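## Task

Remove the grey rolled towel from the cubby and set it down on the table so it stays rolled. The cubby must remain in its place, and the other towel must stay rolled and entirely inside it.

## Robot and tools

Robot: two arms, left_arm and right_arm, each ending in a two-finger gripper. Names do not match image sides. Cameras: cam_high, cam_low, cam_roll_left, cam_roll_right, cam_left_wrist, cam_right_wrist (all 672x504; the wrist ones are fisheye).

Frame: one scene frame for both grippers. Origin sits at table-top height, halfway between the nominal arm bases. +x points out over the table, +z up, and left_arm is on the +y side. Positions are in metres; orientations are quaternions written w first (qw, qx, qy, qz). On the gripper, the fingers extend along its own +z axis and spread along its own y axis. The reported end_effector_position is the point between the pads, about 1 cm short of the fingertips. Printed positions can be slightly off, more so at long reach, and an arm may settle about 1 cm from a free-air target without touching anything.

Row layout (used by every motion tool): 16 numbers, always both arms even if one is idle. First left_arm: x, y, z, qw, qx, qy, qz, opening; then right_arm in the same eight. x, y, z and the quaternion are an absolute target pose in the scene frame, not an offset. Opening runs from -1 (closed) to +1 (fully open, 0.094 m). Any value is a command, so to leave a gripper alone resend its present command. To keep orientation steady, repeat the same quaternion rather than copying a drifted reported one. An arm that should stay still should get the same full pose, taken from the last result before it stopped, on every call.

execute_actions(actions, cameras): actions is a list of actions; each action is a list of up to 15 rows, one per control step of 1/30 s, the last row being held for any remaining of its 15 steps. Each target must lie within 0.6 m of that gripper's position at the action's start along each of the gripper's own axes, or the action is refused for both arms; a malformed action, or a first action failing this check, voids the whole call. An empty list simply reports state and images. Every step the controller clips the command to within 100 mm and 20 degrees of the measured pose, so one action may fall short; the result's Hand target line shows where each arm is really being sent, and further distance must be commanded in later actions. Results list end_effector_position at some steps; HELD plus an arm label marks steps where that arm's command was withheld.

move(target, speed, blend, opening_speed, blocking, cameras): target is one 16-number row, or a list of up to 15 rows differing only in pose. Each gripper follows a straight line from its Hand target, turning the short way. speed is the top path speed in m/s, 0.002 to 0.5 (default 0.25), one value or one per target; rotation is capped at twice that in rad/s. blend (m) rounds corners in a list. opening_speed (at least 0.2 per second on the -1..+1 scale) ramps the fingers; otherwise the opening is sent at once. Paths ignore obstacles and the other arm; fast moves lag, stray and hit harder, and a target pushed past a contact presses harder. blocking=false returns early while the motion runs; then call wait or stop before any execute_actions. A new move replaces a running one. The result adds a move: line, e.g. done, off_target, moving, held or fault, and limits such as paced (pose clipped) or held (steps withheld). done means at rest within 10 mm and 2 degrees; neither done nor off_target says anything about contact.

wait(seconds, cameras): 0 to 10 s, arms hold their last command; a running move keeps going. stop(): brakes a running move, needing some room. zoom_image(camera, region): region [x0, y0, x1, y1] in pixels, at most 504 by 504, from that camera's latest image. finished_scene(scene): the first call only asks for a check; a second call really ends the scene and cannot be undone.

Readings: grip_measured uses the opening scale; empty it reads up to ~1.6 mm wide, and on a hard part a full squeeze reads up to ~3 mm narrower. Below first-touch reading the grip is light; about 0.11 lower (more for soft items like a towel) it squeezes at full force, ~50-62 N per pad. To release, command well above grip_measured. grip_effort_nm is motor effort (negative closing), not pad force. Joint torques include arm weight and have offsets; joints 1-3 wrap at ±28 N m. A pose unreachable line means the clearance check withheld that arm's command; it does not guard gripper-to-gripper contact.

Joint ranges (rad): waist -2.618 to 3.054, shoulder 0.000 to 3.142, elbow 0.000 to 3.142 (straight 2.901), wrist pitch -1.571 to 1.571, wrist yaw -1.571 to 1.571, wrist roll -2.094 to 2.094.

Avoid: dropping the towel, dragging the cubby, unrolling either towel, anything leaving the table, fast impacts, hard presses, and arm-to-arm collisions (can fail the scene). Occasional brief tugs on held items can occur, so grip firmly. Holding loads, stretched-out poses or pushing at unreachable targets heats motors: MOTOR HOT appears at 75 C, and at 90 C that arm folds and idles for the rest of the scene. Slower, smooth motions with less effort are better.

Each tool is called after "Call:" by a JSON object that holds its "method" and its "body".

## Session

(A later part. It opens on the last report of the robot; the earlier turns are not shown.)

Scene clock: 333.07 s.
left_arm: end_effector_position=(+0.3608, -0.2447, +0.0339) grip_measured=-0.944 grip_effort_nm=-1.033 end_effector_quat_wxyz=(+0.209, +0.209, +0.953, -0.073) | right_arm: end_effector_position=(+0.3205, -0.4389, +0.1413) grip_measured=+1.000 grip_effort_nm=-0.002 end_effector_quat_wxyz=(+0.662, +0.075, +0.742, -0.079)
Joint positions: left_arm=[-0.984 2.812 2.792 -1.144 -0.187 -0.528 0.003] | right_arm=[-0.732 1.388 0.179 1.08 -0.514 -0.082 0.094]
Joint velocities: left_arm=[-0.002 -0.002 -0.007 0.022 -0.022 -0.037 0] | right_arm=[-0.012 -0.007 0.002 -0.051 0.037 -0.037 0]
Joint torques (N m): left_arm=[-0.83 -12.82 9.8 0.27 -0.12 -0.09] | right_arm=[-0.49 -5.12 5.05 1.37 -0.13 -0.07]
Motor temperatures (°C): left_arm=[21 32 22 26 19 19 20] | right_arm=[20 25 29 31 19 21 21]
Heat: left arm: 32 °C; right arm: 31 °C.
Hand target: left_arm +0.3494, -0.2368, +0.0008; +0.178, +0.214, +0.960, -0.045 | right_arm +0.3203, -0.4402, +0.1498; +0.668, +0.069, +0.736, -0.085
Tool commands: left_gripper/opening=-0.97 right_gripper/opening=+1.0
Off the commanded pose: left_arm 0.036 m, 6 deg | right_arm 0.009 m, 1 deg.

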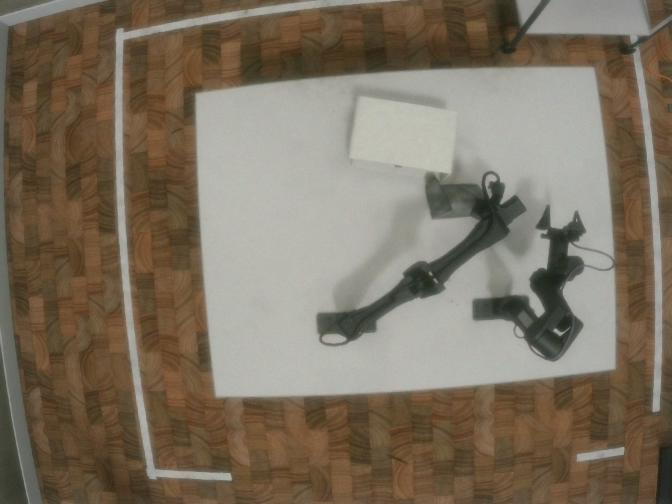

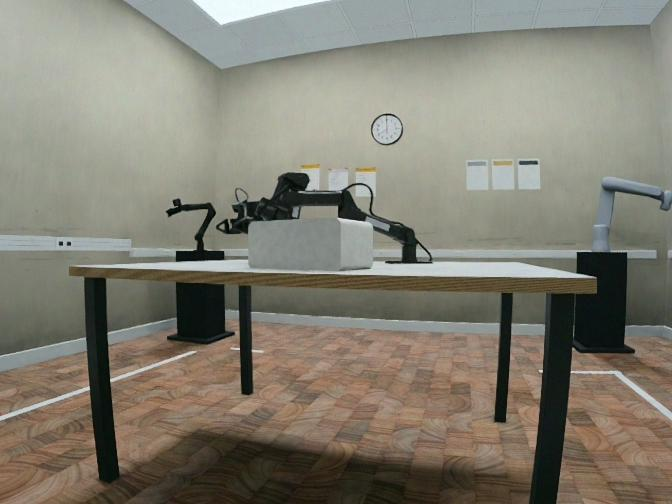

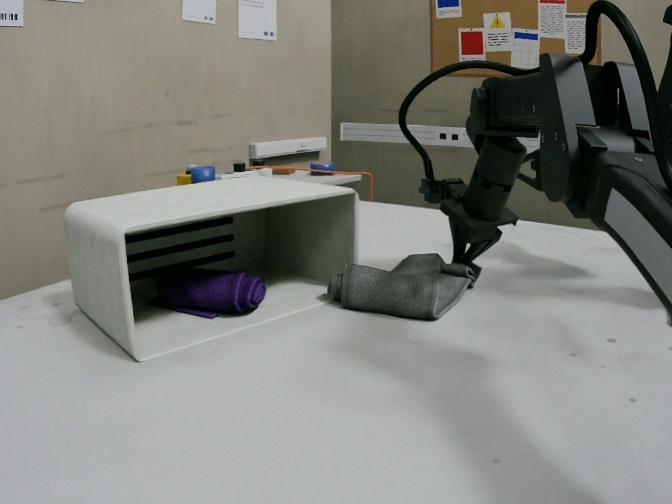

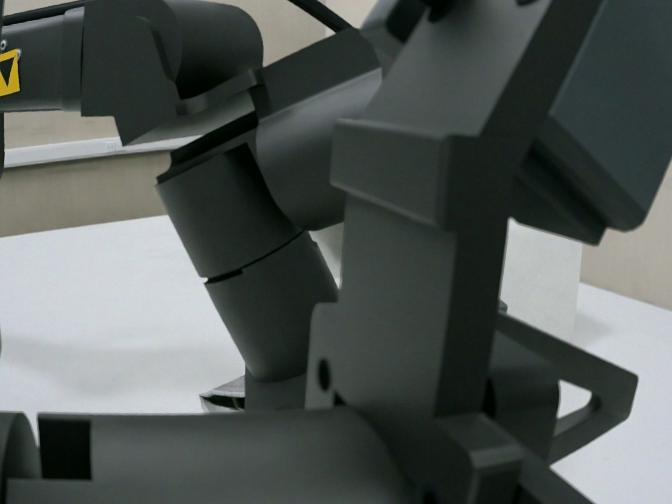

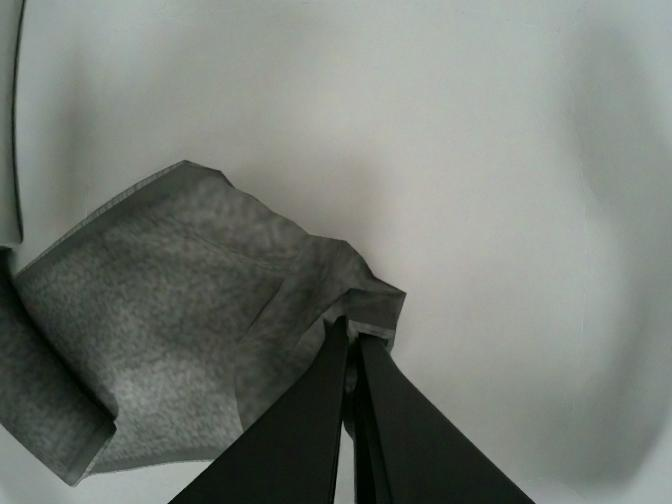

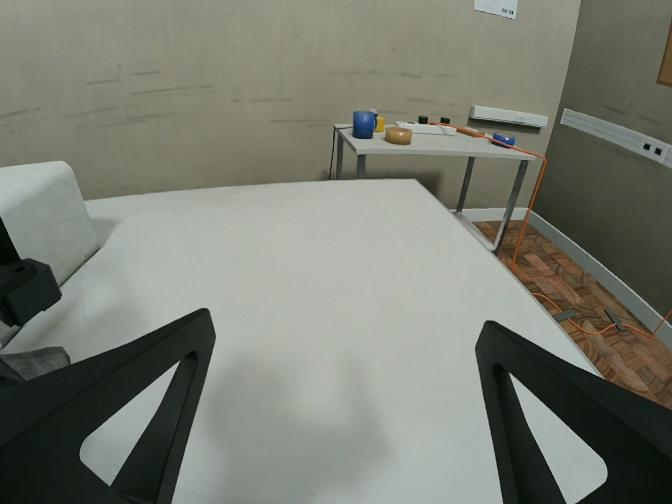

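Call:
{"method": "move", "body": {"target": [[0.352,-0.236,-0.012,0.1695,0.2131,0.9615,-0.0376,-0.97,0.32,-0.44,0.15,0.668,0.069,0.736,-0.085,1.0]], "speed": 0.06, "cameras": []}}

Call:
{"method": "move", "body": {"target": [[0.352,-0.236,-0.008,0.1695,0.2131,0.9615,-0.0376,-0.5,0.32,-0.44,0.15,0.668,0.069,0.736,-0.085,1.0]], "opening_speed": 0.5, "cameras": ["cam_left_wrist"]}}

Call:
{"method": "move", "body": {"target": [[0.342,-0.23,0.05,0.1695,0.2131,0.9615,-0.0376,-0.5,0.32,-0.44,0.15,0.668,0.069,0.736,-0.085,1.0],[0.26,-0.16,0.16,0.1734,0.0515,0.9835,-0.0091,-0.5,0.32,-0.44,0.15,0.668,0.069,0.736,-0.085,1.0]], "speed": 0.15}}

Scene clock: 335.20 s.
left_arm: end_effector_position=(+0.3607, -0.2446, +0.0319) grip_measured=-0.944 grip_effort_nm=-1.038 end_effector_quat_wxyz=(+0.208, +0.209, +0.953, -0.072) | right_arm: end_effector_position=(+0.3205, -0.4389, +0.1413) grip_measured=+1.000 grip_effort_nm=-0.002 end_effector_quat_wxyz=(+0.662, +0.075, +0.742, -0.079)
Joint positions: left_arm=[-0.984 2.815 2.792 -1.143 -0.187 -0.528 0.003] | right_arm=[-0.732 1.388 0.179 1.08 -0.514 -0.082 0.094]
Joint velocities: left_arm=[-0.007 -0.007 0.002 0.037 0.022 0.066 -0.001] | right_arm=[0.002 -0.002 -0.002 -0.081 -0.051 -0.051 0]
Joint torques (N m): left_arm=[-0.49 -11.96 8.47 0.41 -0.11 -0.08] | right_arm=[-0.49 -5.09 5.04 1.37 -0.12 -0.06]
Motor temperatures (°C): left_arm=[21 33 22 26 19 19 20] | right_arm=[20 25 29 31 19 21 21]
Heat: left arm: 33 °C; right arm: 31 °C.
Hand target: left_arm +0.3511, -0.2343, -0.0105; +0.173, +0.213, +0.961, -0.041 | right_arm +0.3203, -0.4402, +0.1498; +0.668, +0.069, +0.736, -0.085
Off the commanded pose: left_arm 0.046 m, 6 deg | right_arm 0.009 m, 1 deg.
move: off_target (left_arm)
No camera images: "cameras" was empty.

Scene clock: 336.37 s.
left_arm: end_effector_position=(+0.3598, -0.2458, +0.0287) grip_measured=-0.502 grip_effort_nm=0.115 end_effector_quat_wxyz=(+0.207, +0.211, +0.953, -0.071) | right_arm: end_effector_position=(+0.3205, -0.4389, +0.1413) grip_measured=+1.000 grip_effort_nm=0.002 end_effector_quat_wxyz=(+0.662, +0.075, +0.742, -0.079)
Joint positions: left_arm=[-0.986 2.824 2.798 -1.142 -0.187 -0.528 0.023] | right_arm=[-0.732 1.388 0.179 1.08 -0.514 -0.082 0.094]
Joint velocities: left_arm=[-0.002 -0.012 -0.007 -0.007 -0.066 0.007 -0.001] | right_arm=[-0.007 -0.002 -0.002 0.037 -0.095 -0.066 0]
Joint torques (N m): left_arm=[-0.23 -12.6 9.48 0.28 -0.11 -0.07] | right_arm=[-0.49 -5.12 5.05 1.38 -0.12 -0.07]
Motor temperatures (°C): left_arm=[21 33 22 26 19 19 20] | right_arm=[20 25 29 31 19 21 21]
Heat: left arm: 33 °C; right arm: 31 °C.
Hand target: left_arm +0.3513, -0.2348, -0.0071; +0.174, +0.213, +0.961, -0.042 | right_arm +0.3203, -0.4402, +0.1498; +0.668, +0.069, +0.736, -0.085
Off the commanded pose: left_arm 0.039 m, 6 deg | right_arm 0.009 m, 1 deg.
move: off_target (left_arm)
Images, in order (width x height): cam_left_wrist 672x504.

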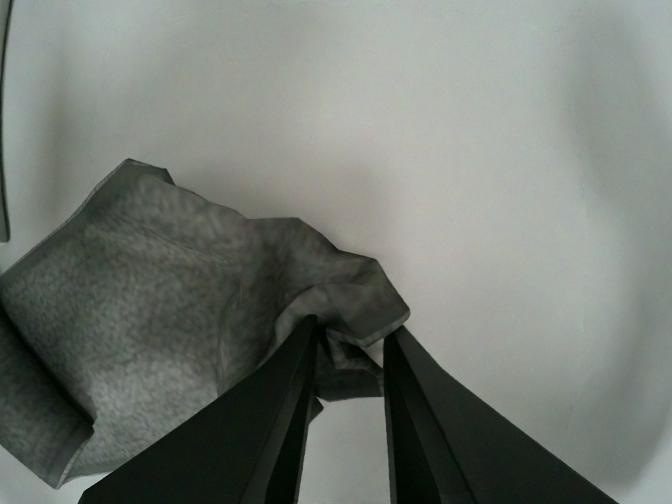

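Scene clock: 338.80 s.
left_arm: end_effector_position=(+0.2609, -0.1617, +0.1492) grip_measured=-0.502 grip_effort_nm=0.095 end_effector_quat_wxyz=(+0.158, +0.055, +0.986, -0.002) | right_arm: end_effector_position=(+0.3205, -0.4389, +0.1412) grip_measured=+1.000 grip_effort_nm=-0.002 end_effector_quat_wxyz=(+0.661, +0.075, +0.742, -0.079)
Joint positions: left_arm=[-1.095 2.372 2.477 -1.511 -0.273 -0.976 0.023] | right_arm=[-0.732 1.388 0.179 1.08 -0.514 -0.082 0.094]
Joint velocities: left_arm=[0.007 -0.017 -0.017 -0.051 0.007 0.007 -0.001] | right_arm=[-0.007 0.002 -0.007 -0.007 0.051 -0.066 0]
Joint torques (N m): left_arm=[-0.47 -17.78 5.33 0.43 -0.43 -0.08] | right_arm=[-0.49 -5.14 5.05 1.38 -0.12 -0.06]
Motor temperatures (°C): left_arm=[21 34 22 26 19 19 20] | right_arm=[20 25 29 31 19 21 21]
Heat: left arm: 34 °C; right arm: 31 °C.
Hand target: left_arm +0.2604, -0.1597, +0.1596; +0.171, +0.050, +0.984, -0.008 | right_arm +0.3203, -0.4402, +0.1498; +0.668, +0.069, +0.736, -0.085
Off the commanded pose: left_arm 0.011 m, 2 deg | right_arm 0.009 m, 1 deg.
move: off_target (left_arm)

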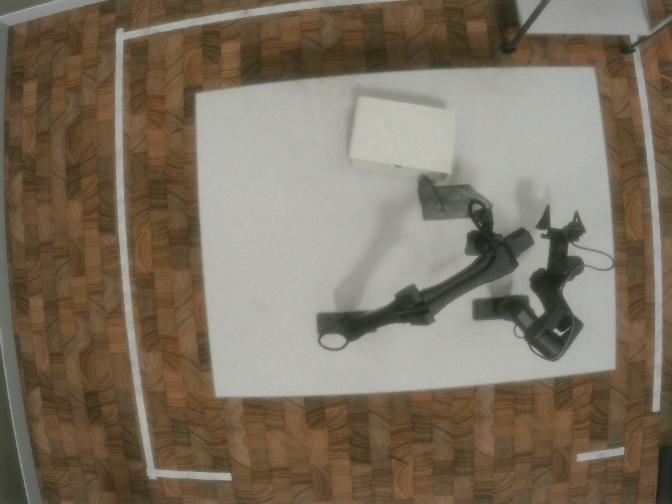

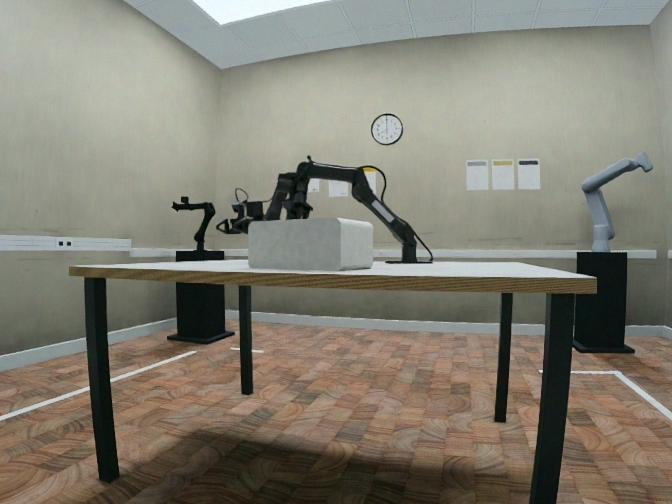

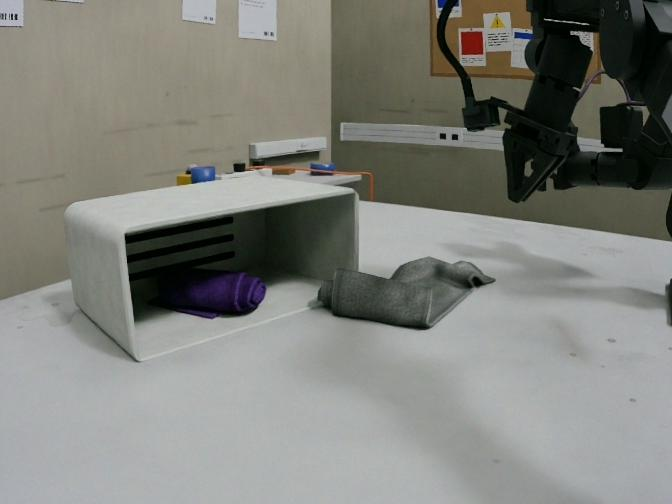

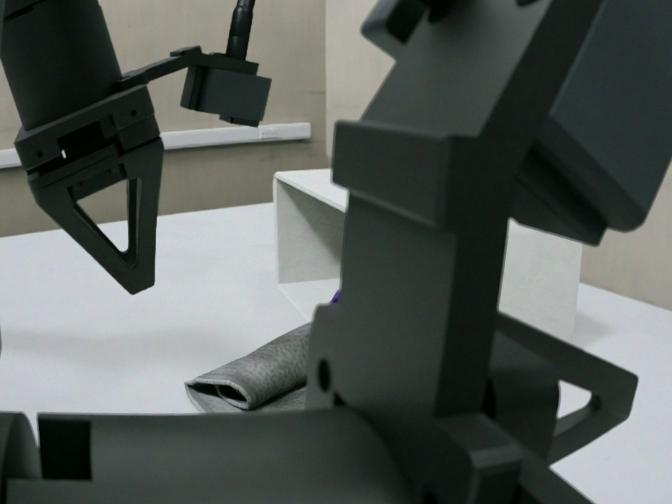

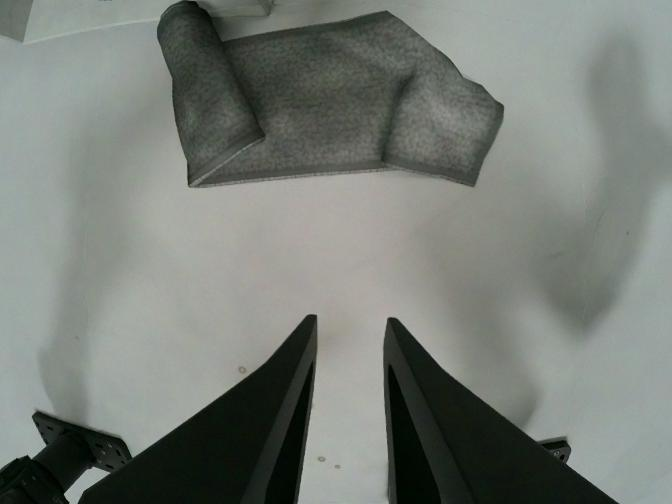

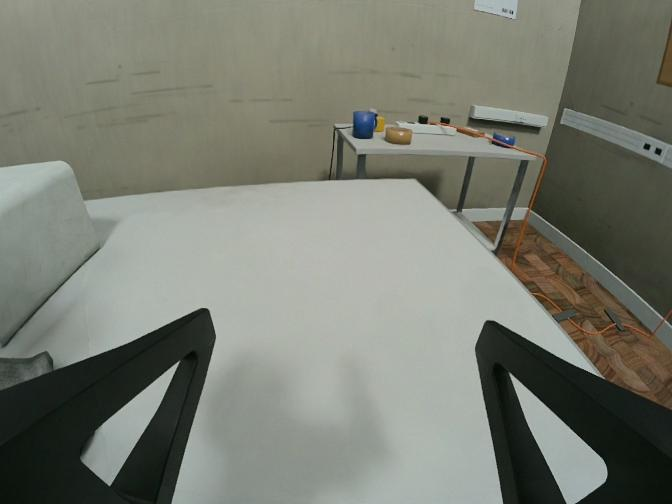

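Call:
{"method": "zoom_image", "body": {"camera": "cam_left_wrist", "region": [140, 0, 520, 200]}}

Call:
{"method": "zoom_image", "body": {"camera": "cam_roll_left", "region": [300, 230, 520, 350]}}

Call:
{"method": "zoom_image", "body": {"camera": "cam_high", "region": [390, 140, 520, 240]}}

Call:
{"method": "zoom_image", "body": {"camera": "cam_roll_right", "region": [160, 290, 330, 430]}}

Scaled by 1.326 from the camera's 672x504 image, which has a finer 960x720 frame.

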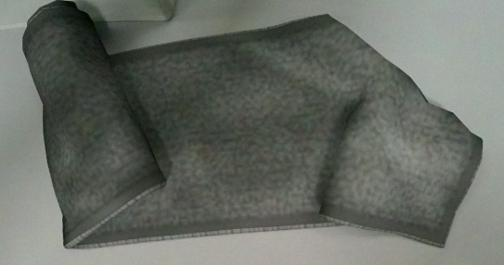

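Scaled by 2.291 from the camera's 672x504 image, which has a finer 960x720 frame.

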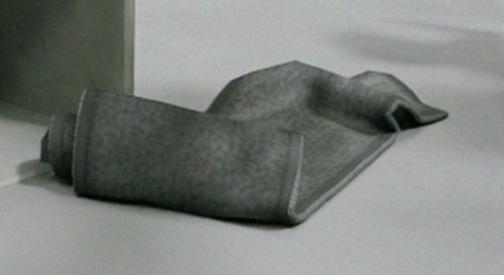

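Scaled by 3.877 from the camera's 672x504 image, which has a finer 960x720 frame.

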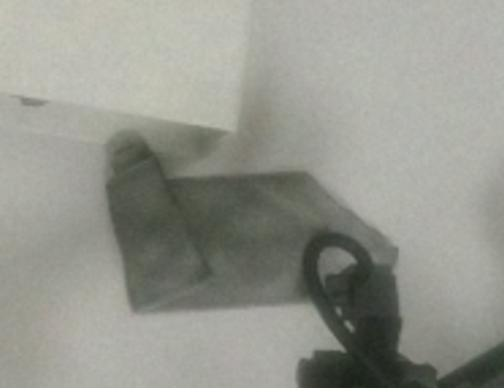

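Scaled by 2.965 from the camera's 672x504 image, which has a finer 960x720 frame.

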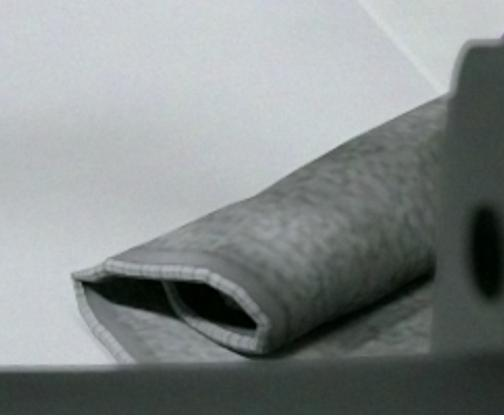

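Call:
{"method": "move", "body": {"target": [[0.30,-0.06,0.15,0.1726,-0.1029,0.9794,0.0181,0.4,0.32,-0.44,0.15,0.668,0.069,0.736,-0.085,1.0],[0.36,-0.045,0.13,0.1726,-0.1029,0.9794,0.0181,0.4,0.32,-0.44,0.15,0.668,0.069,0.736,-0.085,1.0]], "cameras": ["cam_left_wrist","cam_high"]}}

Scene clock: 345.13 s.
left_arm: end_effector_position=(+0.3569, -0.0367, +0.1327) grip_measured=+0.398 grip_effort_nm=0.095 end_effector_quat_wxyz=(+0.171, -0.110, +0.979, +0.021) | right_arm: end_effector_position=(+0.3205, -0.4389, +0.1412) grip_measured=+1.000 grip_effort_nm=-0.002 end_effector_quat_wxyz=(+0.661, +0.075, +0.742, -0.079)
Joint positions: left_arm=[-0.782 2.136 2.006 -1.257 -0.296 -0.994 0.066] | right_arm=[-0.732 1.388 0.179 1.08 -0.514 -0.082 0.094]
Joint velocities: left_arm=[-0.002 0.022 -0.007 0.066 -0.051 -0.007 0.001] | right_arm=[-0.012 0.007 -0.012 0.022 -0.051 0.037 0]
Joint torques (N m): left_arm=[-0.47 -10.76 10.76 0.43 -0.2 0.11] | right_arm=[-0.49 -5.12 5.05 1.38 -0.12 -0.07]
Motor temperatures (°C): left_arm=[21 34 22 26 19 19 20] | right_arm=[20 25 29 31 19 21 21]
Heat: left arm: 34 °C; right arm: 31 °C.
Hand target: left_arm +0.3614, -0.0453, +0.1301; +0.175, -0.103, +0.979, +0.016 | right_arm +0.3203, -0.4402, +0.1498; +0.668, +0.069, +0.736, -0.085
Off the commanded pose: left_arm 0.009 m, 1 deg | right_arm 0.009 m, 1 deg.
move: done
Images, in order (width x height): cam_high 672x504, cam_left_wrist 672x504.

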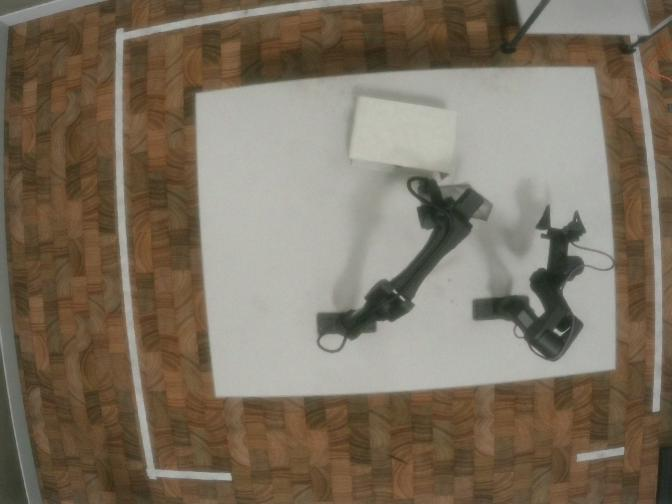

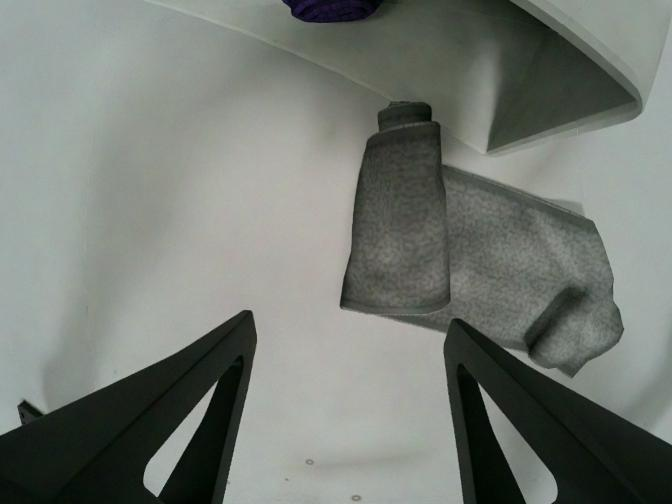

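Call:
{"method": "move", "body": {"target": [[0.375,-0.070,0.11,0.1730,-0.0686,0.9821,0.0121,0.85,0.32,-0.44,0.15,0.668,0.069,0.736,-0.085,1.0],[0.378,-0.071,0.020,0.1730,-0.0686,0.9821,0.0121,0.85,0.32,-0.44,0.15,0.668,0.069,0.736,-0.085,1.0]], "speed": 0.12, "cameras": ["cam_left_wrist","cam_roll_left"]}}

Scene clock: 348.17 s.
left_arm: end_effector_position=(+0.3818, -0.0722, +0.0380) grip_measured=+0.848 grip_effort_nm=0.100 end_effector_quat_wxyz=(+0.184, -0.078, +0.980, -0.001) | right_arm: end_effector_position=(+0.3205, -0.4389, +0.1412) grip_measured=+1.000 grip_effort_nm=-0.002 end_effector_quat_wxyz=(+0.661, +0.075, +0.742, -0.079)
Joint positions: left_arm=[-0.791 2.283 1.858 -0.904 -0.283 -0.931 0.087] | right_arm=[-0.732 1.388 0.179 1.08 -0.514 -0.082 0.094]
Joint velocities: left_arm=[-0.007 -0.002 0.002 0.022 -0.037 0.051 0] | right_arm=[0.002 0.012 0.002 0.007 -0.022 0.022 0]
Joint torques (N m): left_arm=[-0.36 -12.14 6.35 0.58 -0.18 0.12] | right_arm=[-0.49 -5.11 5.05 1.38 -0.12 -0.07]
Motor temperatures (°C): left_arm=[21 34 22 26 19 19 20] | right_arm=[20 25 29 31 19 21 21]
Heat: left arm: 34 °C; right arm: 31 °C.
Hand target: left_arm +0.3769, -0.0704, +0.0202; +0.173, -0.068, +0.983, +0.012 | right_arm +0.3203, -0.4402, +0.1498; +0.668, +0.069, +0.736, -0.085
Off the commanded pose: left_arm 0.018 m, 2 deg | right_arm 0.009 m, 1 deg.
move: off_target (left_arm)
Images, in order (width x height): cam_roll_left 672x504, cam_left_wrist 672x504.

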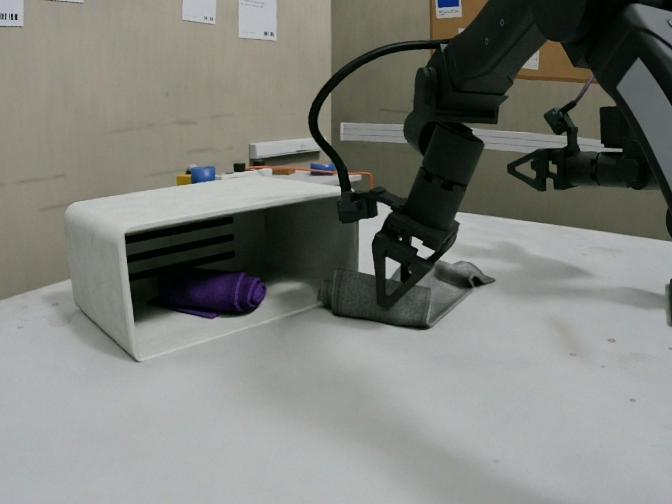

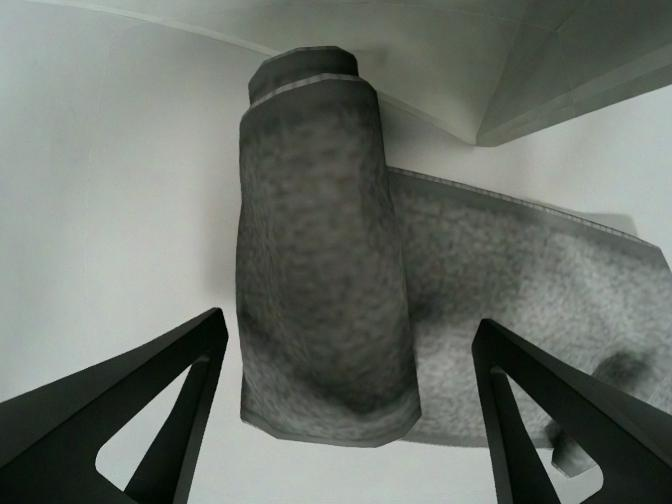

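Call:
{"method": "move", "body": {"target": [[0.374,-0.065,0.000,0.1730,-0.0686,0.9821,0.0121,0.85,0.32,-0.44,0.15,0.668,0.069,0.736,-0.085,1.0]], "speed": 0.08, "cameras": []}}

Call:
{"method": "move", "body": {"target": [[0.374,-0.065,0.004,0.1730,-0.0686,0.9821,0.0121,0.0,0.32,-0.44,0.15,0.668,0.069,0.736,-0.085,1.0]], "opening_speed": 0.6, "cameras": ["cam_left_wrist","cam_roll_left"]}}

Scene clock: 349.73 s.
left_arm: end_effector_position=(+0.3811, -0.0716, +0.0198) grip_measured=+0.848 grip_effort_nm=0.100 end_effector_quat_wxyz=(+0.189, -0.078, +0.979, -0.006) | right_arm: end_effector_position=(+0.3205, -0.4389, +0.1412) grip_measured=+1.000 grip_effort_nm=-0.002 end_effector_quat_wxyz=(+0.661, +0.075, +0.742, -0.079)
Joint positions: left_arm=[-0.791 2.283 1.781 -0.812 -0.283 -0.929 0.087] | right_arm=[-0.732 1.388 0.179 1.08 -0.514 -0.082 0.094]
Joint velocities: left_arm=[0.017 -0.017 -0.007 -0.037 -0.051 -0.037 0] | right_arm=[-0.007 0.012 -0.002 0.051 -0.037 0.051 0]
Joint torques (N m): left_arm=[0.01 -12.46 5.23 0.46 -0.17 0.14] | right_arm=[-0.47 -5.11 5.07 1.38 -0.12 -0.07]
Motor temperatures (°C): left_arm=[21 34 22 26 19 19 19] | right_arm=[20 25 29 31 19 21 21]
Heat: left arm: 34 °C; right arm: 31 °C.
Hand target: left_arm +0.3736, -0.0645, +0.0006; +0.173, -0.069, +0.982, +0.012 | right_arm +0.3203, -0.4402, +0.1498; +0.668, +0.069, +0.736, -0.085
Off the commanded pose: left_arm 0.022 m, 3 deg | right_arm 0.009 m, 1 deg.
move: off_target (left_arm)
No camera images: "cameras" was empty.

Scene clock: 351.37 s.
left_arm: end_effector_position=(+0.3819, -0.0724, +0.0201) grip_measured=+0.002 grip_effort_nm=-0.129 end_effector_quat_wxyz=(+0.190, -0.079, +0.979, -0.008) | right_arm: end_effector_position=(+0.3205, -0.4388, +0.1411) grip_measured=+1.000 grip_effort_nm=-0.002 end_effector_quat_wxyz=(+0.661, +0.075, +0.742, -0.079)
Joint positions: left_arm=[-0.791 2.283 1.781 -0.808 -0.282 -0.929 0.047] | right_arm=[-0.732 1.388 0.179 1.079 -0.515 -0.082 0.094]
Joint velocities: left_arm=[0.012 0.017 0.007 -0.066 -0.066 -0.066 -0.001] | right_arm=[-0.007 -0.012 0.002 0.022 0.007 -0.007 0]
Joint torques (N m): left_arm=[0.01 -12.78 6.13 0.32 -0.18 0.14] | right_arm=[-0.49 -5.12 5.05 1.38 -0.13 -0.06]
Motor temperatures (°C): left_arm=[21 34 22 26 19 19 19] | right_arm=[20 25 29 31 19 21 21]
Heat: left arm: 34 °C; right arm: 31 °C.
Hand target: left_arm +0.3739, -0.0648, +0.0044; +0.173, -0.069, +0.982, +0.012 | right_arm +0.3203, -0.4401, +0.1497; +0.668, +0.069, +0.736, -0.085
Off the commanded pose: left_arm 0.019 m, 3 deg | right_arm 0.009 m, 1 deg.
move: off_target (left_arm)
Images, in order (width x height): cam_roll_left 672x504, cam_left_wrist 672x504.

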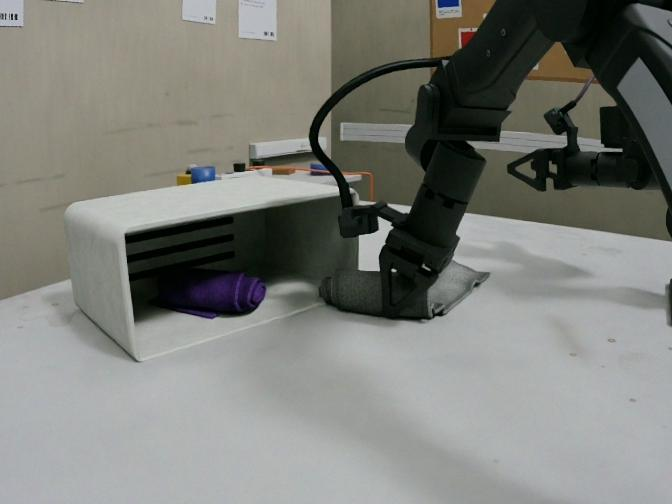

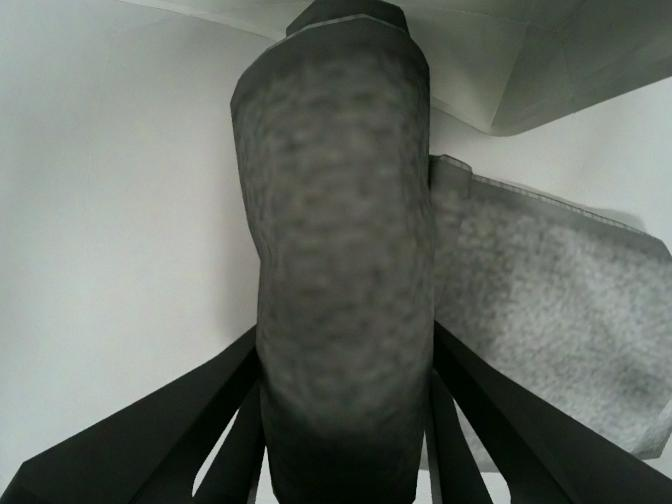

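Call:
{"method": "move", "body": {"target": [[0.37,-0.068,0.015,0.1730,-0.0686,0.9821,0.0121,-0.08,0.32,-0.44,0.15,0.668,0.069,0.736,-0.085,1.0],[0.305,-0.075,0.025,0.1732,0.0687,0.9824,-0.0121,-0.08,0.32,-0.44,0.15,0.668,0.069,0.736,-0.085,1.0]], "speed": 0.06, "cameras": ["cam_left_wrist","cam_roll_left","cam_high"]}}

Scene clock: 355.13 s.
left_arm: end_effector_position=(+0.3116, -0.0746, +0.0202) grip_measured=-0.078 grip_effort_nm=-0.125 end_effector_quat_wxyz=(+0.173, +0.059, +0.983, -0.006) | right_arm: end_effector_position=(+0.3205, -0.4388, +0.1411) grip_measured=+1.000 grip_effort_nm=0.002 end_effector_quat_wxyz=(+0.661, +0.075, +0.742, -0.079)
Joint positions: left_arm=[-0.895 2.107 1.503 -0.724 -0.25 -0.76 0.043] | right_arm=[-0.732 1.388 0.179 1.079 -0.515 -0.082 0.094]
Joint velocities: left_arm=[-0.002 0.002 0.012 0.007 0.022 -0.081 0] | right_arm=[-0.002 0.007 0.002 -0.022 -0.066 -0.081 0]
Joint torques (N m): left_arm=[-0.75 -15.41 5.2 0.49 -0.1 0.16] | right_arm=[-0.5 -5.12 5.05 1.38 -0.12 -0.07]
Motor temperatures (°C): left_arm=[21 34 21 26 19 19 19] | right_arm=[20 25 29 32 19 21 21]
Heat: left arm: 34 °C; right arm: 32 °C.
Hand target: left_arm +0.3047, -0.0743, +0.0250; +0.172, +0.069, +0.983, -0.011 | right_arm +0.3203, -0.4402, +0.1498; +0.668, +0.069, +0.736, -0.085
Off the commanded pose: left_arm 0.008 m, 1 deg | right_arm 0.009 m, 1 deg.
move: done
Images, in order (width x height): cam_high 672x504, cam_roll_left 672x504, cam_left_wrist 672x504.

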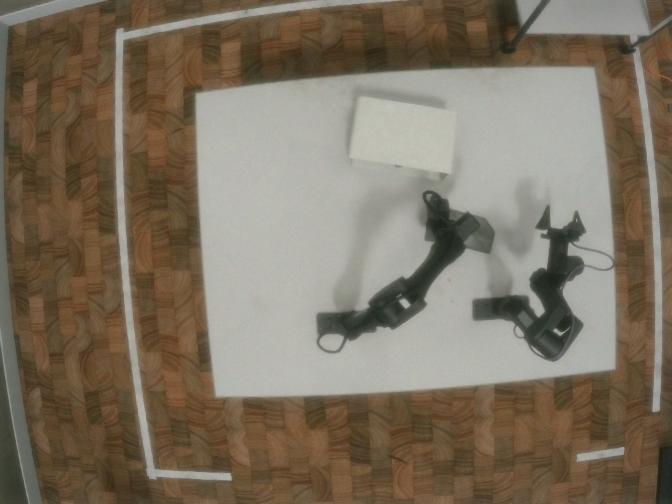

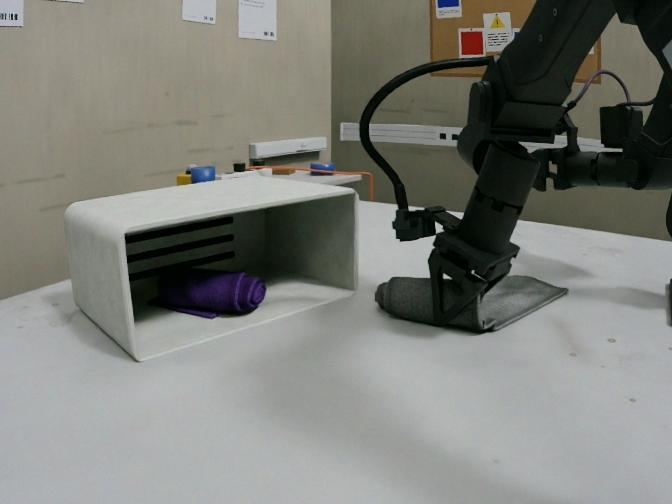

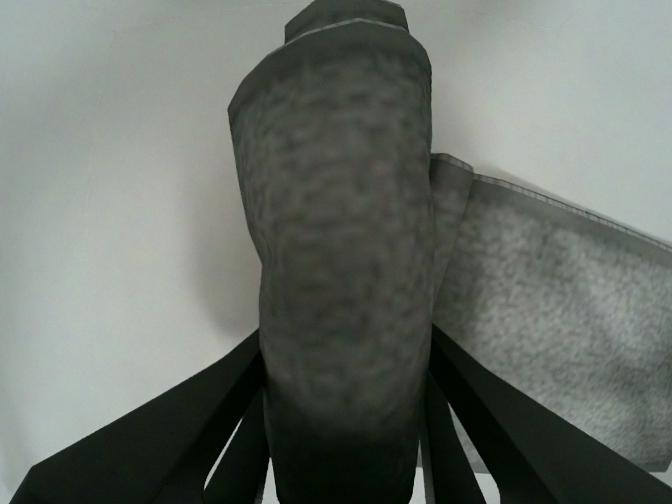

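Call:
{"method": "move", "body": {"target": [[0.305,-0.075,0.022,0.1732,0.0687,0.9824,-0.0121,0.6,0.32,-0.44,0.15,0.668,0.069,0.736,-0.085,1.0]], "opening_speed": 0.6, "cameras": []}}

Call:
{"method": "move", "body": {"target": [[0.305,-0.072,0.11,0.1732,0.0687,0.9824,-0.0121,0.6,0.32,-0.44,0.15,0.668,0.069,0.736,-0.085,1.0],[0.26,-0.05,0.14,0.1732,0.0687,0.9824,-0.0121,0.6,0.32,-0.44,0.15,0.668,0.069,0.736,-0.085,1.0]], "speed": 0.15, "cameras": ["cam_left_wrist","cam_roll_left","cam_high"]}}

Scene clock: 358.67 s.
left_arm: end_effector_position=(+0.3128, -0.0764, +0.0207) grip_measured=+0.598 grip_effort_nm=0.105 end_effector_quat_wxyz=(+0.176, +0.058, +0.983, -0.010) | right_arm: end_effector_position=(+0.3205, -0.4388, +0.1411) grip_measured=+1.000 grip_effort_nm=-0.002 end_effector_quat_wxyz=(+0.661, +0.075, +0.742, -0.079)
Joint positions: left_arm=[-0.895 2.107 1.503 -0.714 -0.25 -0.759 0.075] | right_arm=[-0.732 1.388 0.179 1.079 -0.515 -0.082 0.094]
Joint velocities: left_arm=[-0.002 0.002 -0.007 -0.007 -0.022 -0.007 0] | right_arm=[0.002 0.007 -0.022 -0.066 -0.022 -0.007 0]
Joint torques (N m): left_arm=[-0.87 -14.9 4.77 0.54 -0.1 0.13] | right_arm=[-0.5 -5.12 5.04 1.38 -0.12 -0.07]
Motor temperatures (°C): left_arm=[21 35 21 26 19 19 19] | right_arm=[20 25 29 32 19 21 21]
Heat: left arm: 35 °C; right arm: 32 °C.
Hand target: left_arm +0.3051, -0.0750, +0.0219; +0.173, +0.069, +0.982, -0.012 | right_arm +0.3203, -0.4402, +0.1498; +0.668, +0.069, +0.736, -0.085
Off the commanded pose: left_arm 0.008 m, 1 deg | right_arm 0.009 m, 1 deg.
move: done
No camera images: "cameras" was empty.

Scene clock: 360.37 s.
left_arm: end_effector_position=(+0.2661, -0.0597, +0.1413) grip_measured=+0.598 grip_effort_nm=0.100 end_effector_quat_wxyz=(+0.177, +0.071, +0.981, -0.024) | right_arm: end_effector_position=(+0.3205, -0.4388, +0.1411) grip_measured=+1.000 grip_effort_nm=0.002 end_effector_quat_wxyz=(+0.661, +0.075, +0.742, -0.079)
Joint positions: left_arm=[-0.958 1.846 1.619 -1.08 -0.245 -0.795 0.075] | right_arm=[-0.732 1.388 0.179 1.079 -0.515 -0.082 0.094]
Joint velocities: left_arm=[0.007 0.002 -0.007 -0.051 -0.007 0.037 -0.001] | right_arm=[-0.012 0.002 0.002 -0.007 -0.022 -0.022 0]
Joint torques (N m): left_arm=[-0.35 -12.05 5.86 0.24 -0.31 -0.1] | right_arm=[-0.5 -5.09 5.05 1.37 -0.12 -0.06]
Motor temperatures (°C): left_arm=[21 35 21 26 19 19 19] | right_arm=[20 25 29 32 19 21 21]
Heat: left arm: 35 °C; right arm: 32 °C.
Hand target: left_arm +0.2606, -0.0504, +0.1402; +0.173, +0.069, +0.982, -0.012 | right_arm +0.3203, -0.4402, +0.1498; +0.668, +0.069, +0.736, -0.085
Off the commanded pose: left_arm 0.012 m, 1 deg | right_arm 0.009 m, 1 deg.
move: off_target (left_arm)
Images, in order (width x height): cam_high 672x504, cam_roll_left 672x504, cam_left_wrist 672x504.

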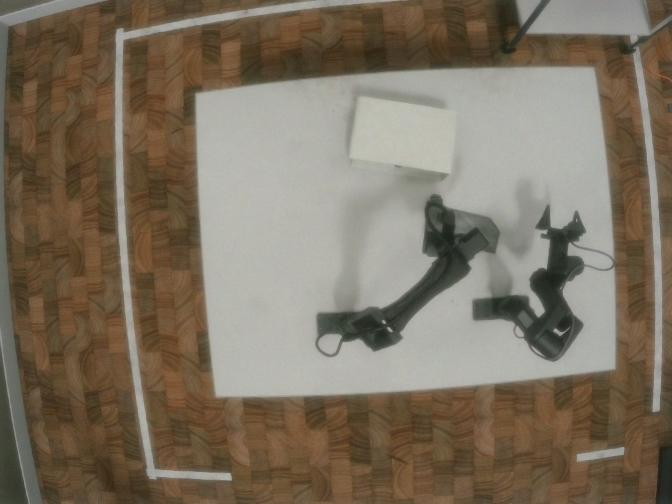

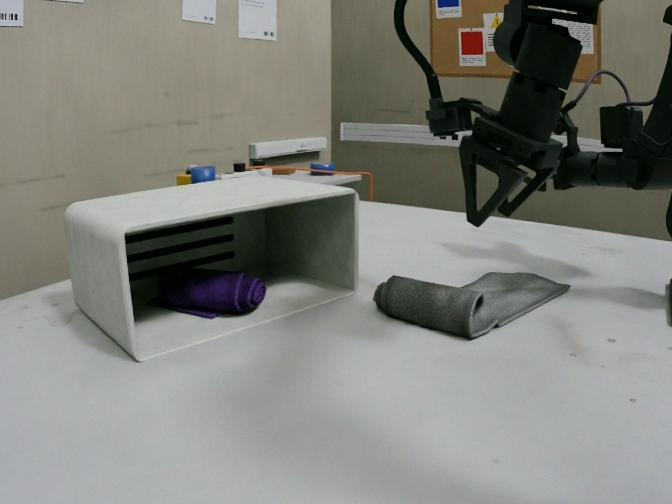

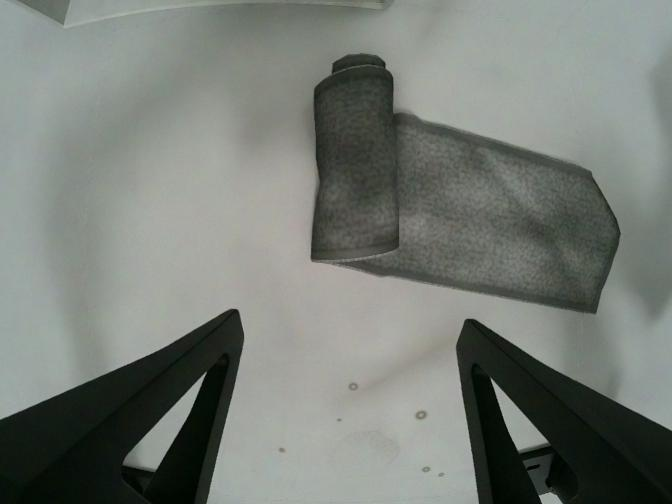

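Call:
{"method": "move", "body": {"target": [[0.25,0.03,0.16,0.1732,0.0687,0.9824,-0.0121,0.6,0.27,-0.33,0.14,0.1305,0,0.9914,0,-0.6],[0.25,0.03,0.16,0.1732,0.0687,0.9824,-0.0121,0.6,0.26,-0.26,0.12,0.1305,0,0.9914,0,-0.6]], "speed": 0.2, "cameras": ["cam_right_wrist","cam_left_wrist","cam_high"]}}

Scene clock: 366.63 s.
left_arm: end_effector_position=(+0.2571, +0.0197, +0.1611) grip_measured=+0.598 grip_effort_nm=0.095 end_effector_quat_wxyz=(+0.181, +0.066, +0.981, -0.019) | right_arm: end_effector_position=(+0.2564, -0.2630, +0.1214) grip_measured=-0.598 grip_effort_nm=-0.134 end_effector_quat_wxyz=(+0.114, -0.008, +0.993, -0.004)
Joint positions: left_arm=[-0.841 1.58 1.388 -1.089 -0.229 -0.688 0.075] | right_arm=[0.073 1.258 0.992 -1.078 0.021 0.05 0.019]
Joint velocities: left_arm=[-0.022 0.017 -0.002 -0.066 -0.066 0.066 0] | right_arm=[0.007 0.002 0.002 0.022 0.037 -0.022 0]
Joint torques (N m): left_arm=[0.8 -9.85 5.86 0.32 -0.12 0.13] | right_arm=[0.44 -5.18 4.42 0.7 0.03 0.03]
Motor temperatures (°C): left_arm=[21 34 21 25 19 19 19] | right_arm=[20 25 29 31 19 21 21]
Heat: left arm: 34 °C; right arm: 31 °C.
Hand target: left_arm +0.2510, +0.0296, +0.1601; +0.174, +0.069, +0.982, -0.013 | right_arm +0.2564, -0.2628, +0.1235; +0.127, -0.007, +0.992, -0.006
Off the commanded pose: left_arm 0.013 m, 1 deg | right_arm 0.005 m, 2 deg.
move: off_target (left_arm)
Images, in order (width x height): cam_high 672x504, cam_left_wrist 672x504, cam_right_wrist 672x504.

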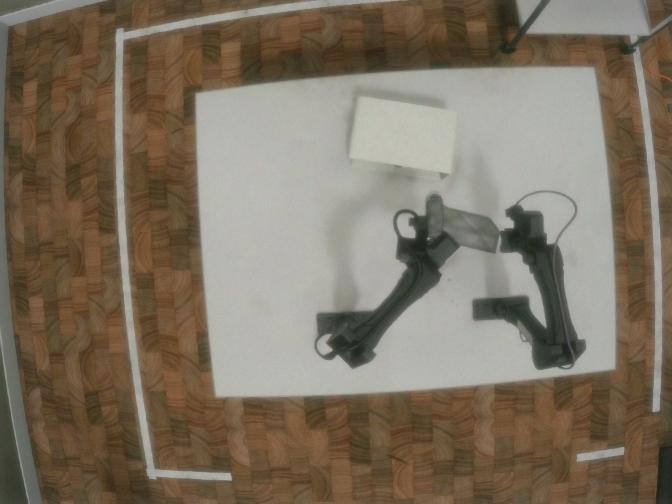

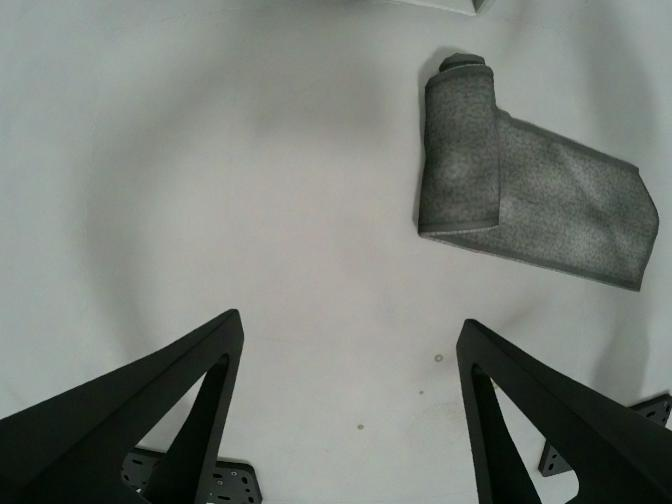

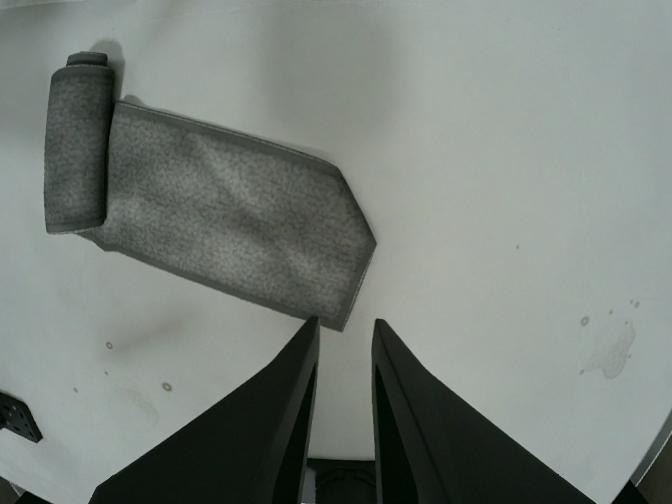

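Call:
{"method": "move", "body": {"target": [[0.25,0.03,0.16,0.1732,0.0687,0.9824,-0.0121,0.6,0.25,-0.245,0.03,0.1305,0,0.9914,0,-0.9],[0.25,0.03,0.16,0.1732,0.0687,0.9824,-0.0121,0.6,0.25,-0.245,0.0,0.1305,0,0.9914,0,-0.9]], "speed": [0.12,0.04], "cameras": ["cam_right_wrist","cam_left_wrist"]}}

Scene clock: 370.33 s.
left_arm: end_effector_position=(+0.2569, +0.0200, +0.1609) grip_measured=+0.598 grip_effort_nm=0.095 end_effector_quat_wxyz=(+0.181, +0.066, +0.981, -0.018) | right_arm: end_effector_position=(+0.2515, -0.2455, +0.0084) grip_measured=-0.897 grip_effort_nm=-0.134 end_effector_quat_wxyz=(+0.139, +0.000, +0.990, +0.002)
Joint positions: left_arm=[-0.841 1.58 1.388 -1.091 -0.229 -0.688 0.075] | right_arm=[0.158 1.335 0.563 -0.523 0.038 0.147 0.005]
Joint velocities: left_arm=[0.002 0.002 0.007 0.007 0.007 0.007 -0.001] | right_arm=[0.012 -0.007 0.007 -0.022 -0.007 0.007 0]
Joint torques (N m): left_arm=[0.66 -9.89 5.76 0.32 -0.12 0.11] | right_arm=[0.44 -2.15 3.45 0.74 0.05 0.04]
Motor temperatures (°C): left_arm=[21 34 21 25 19 19 19] | right_arm=[20 25 29 31 19 21 21]
Heat: left arm: 34 °C; right arm: 31 °C.
Hand target: left_arm +0.2503, +0.0298, +0.1599; +0.173, +0.069, +0.982, -0.012 | right_arm +0.2460, -0.2461, +0.0008; +0.130, +0.000, +0.991, -0.002
Off the commanded pose: left_arm 0.012 m, 1 deg | right_arm 0.009 m, 1 deg.
move: off_target (left_arm)
Images, in order (width x height): cam_left_wrist 672x504, cam_right_wrist 672x504.

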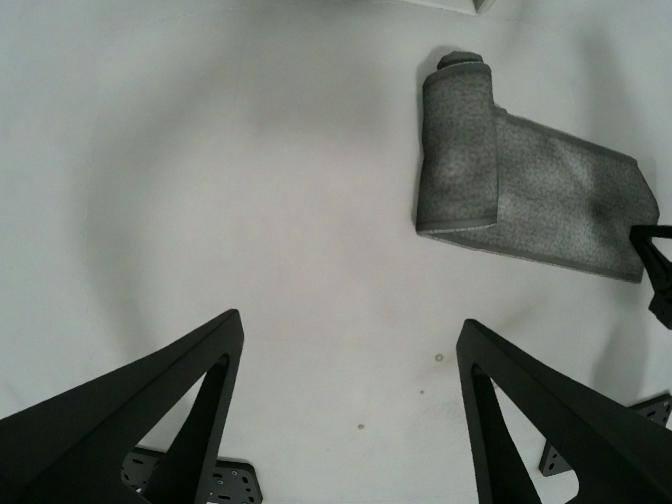

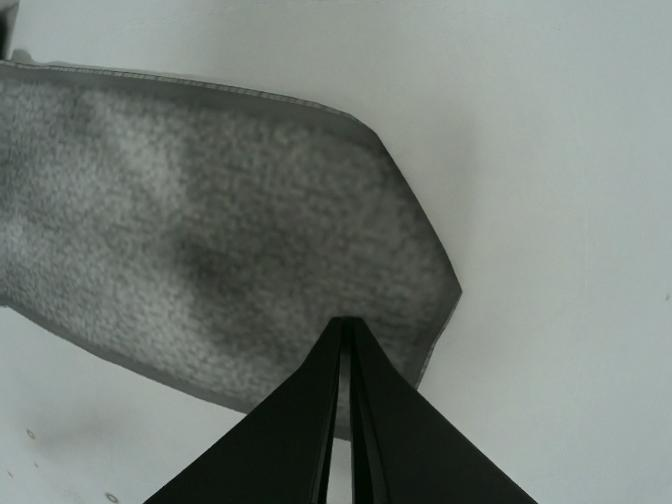

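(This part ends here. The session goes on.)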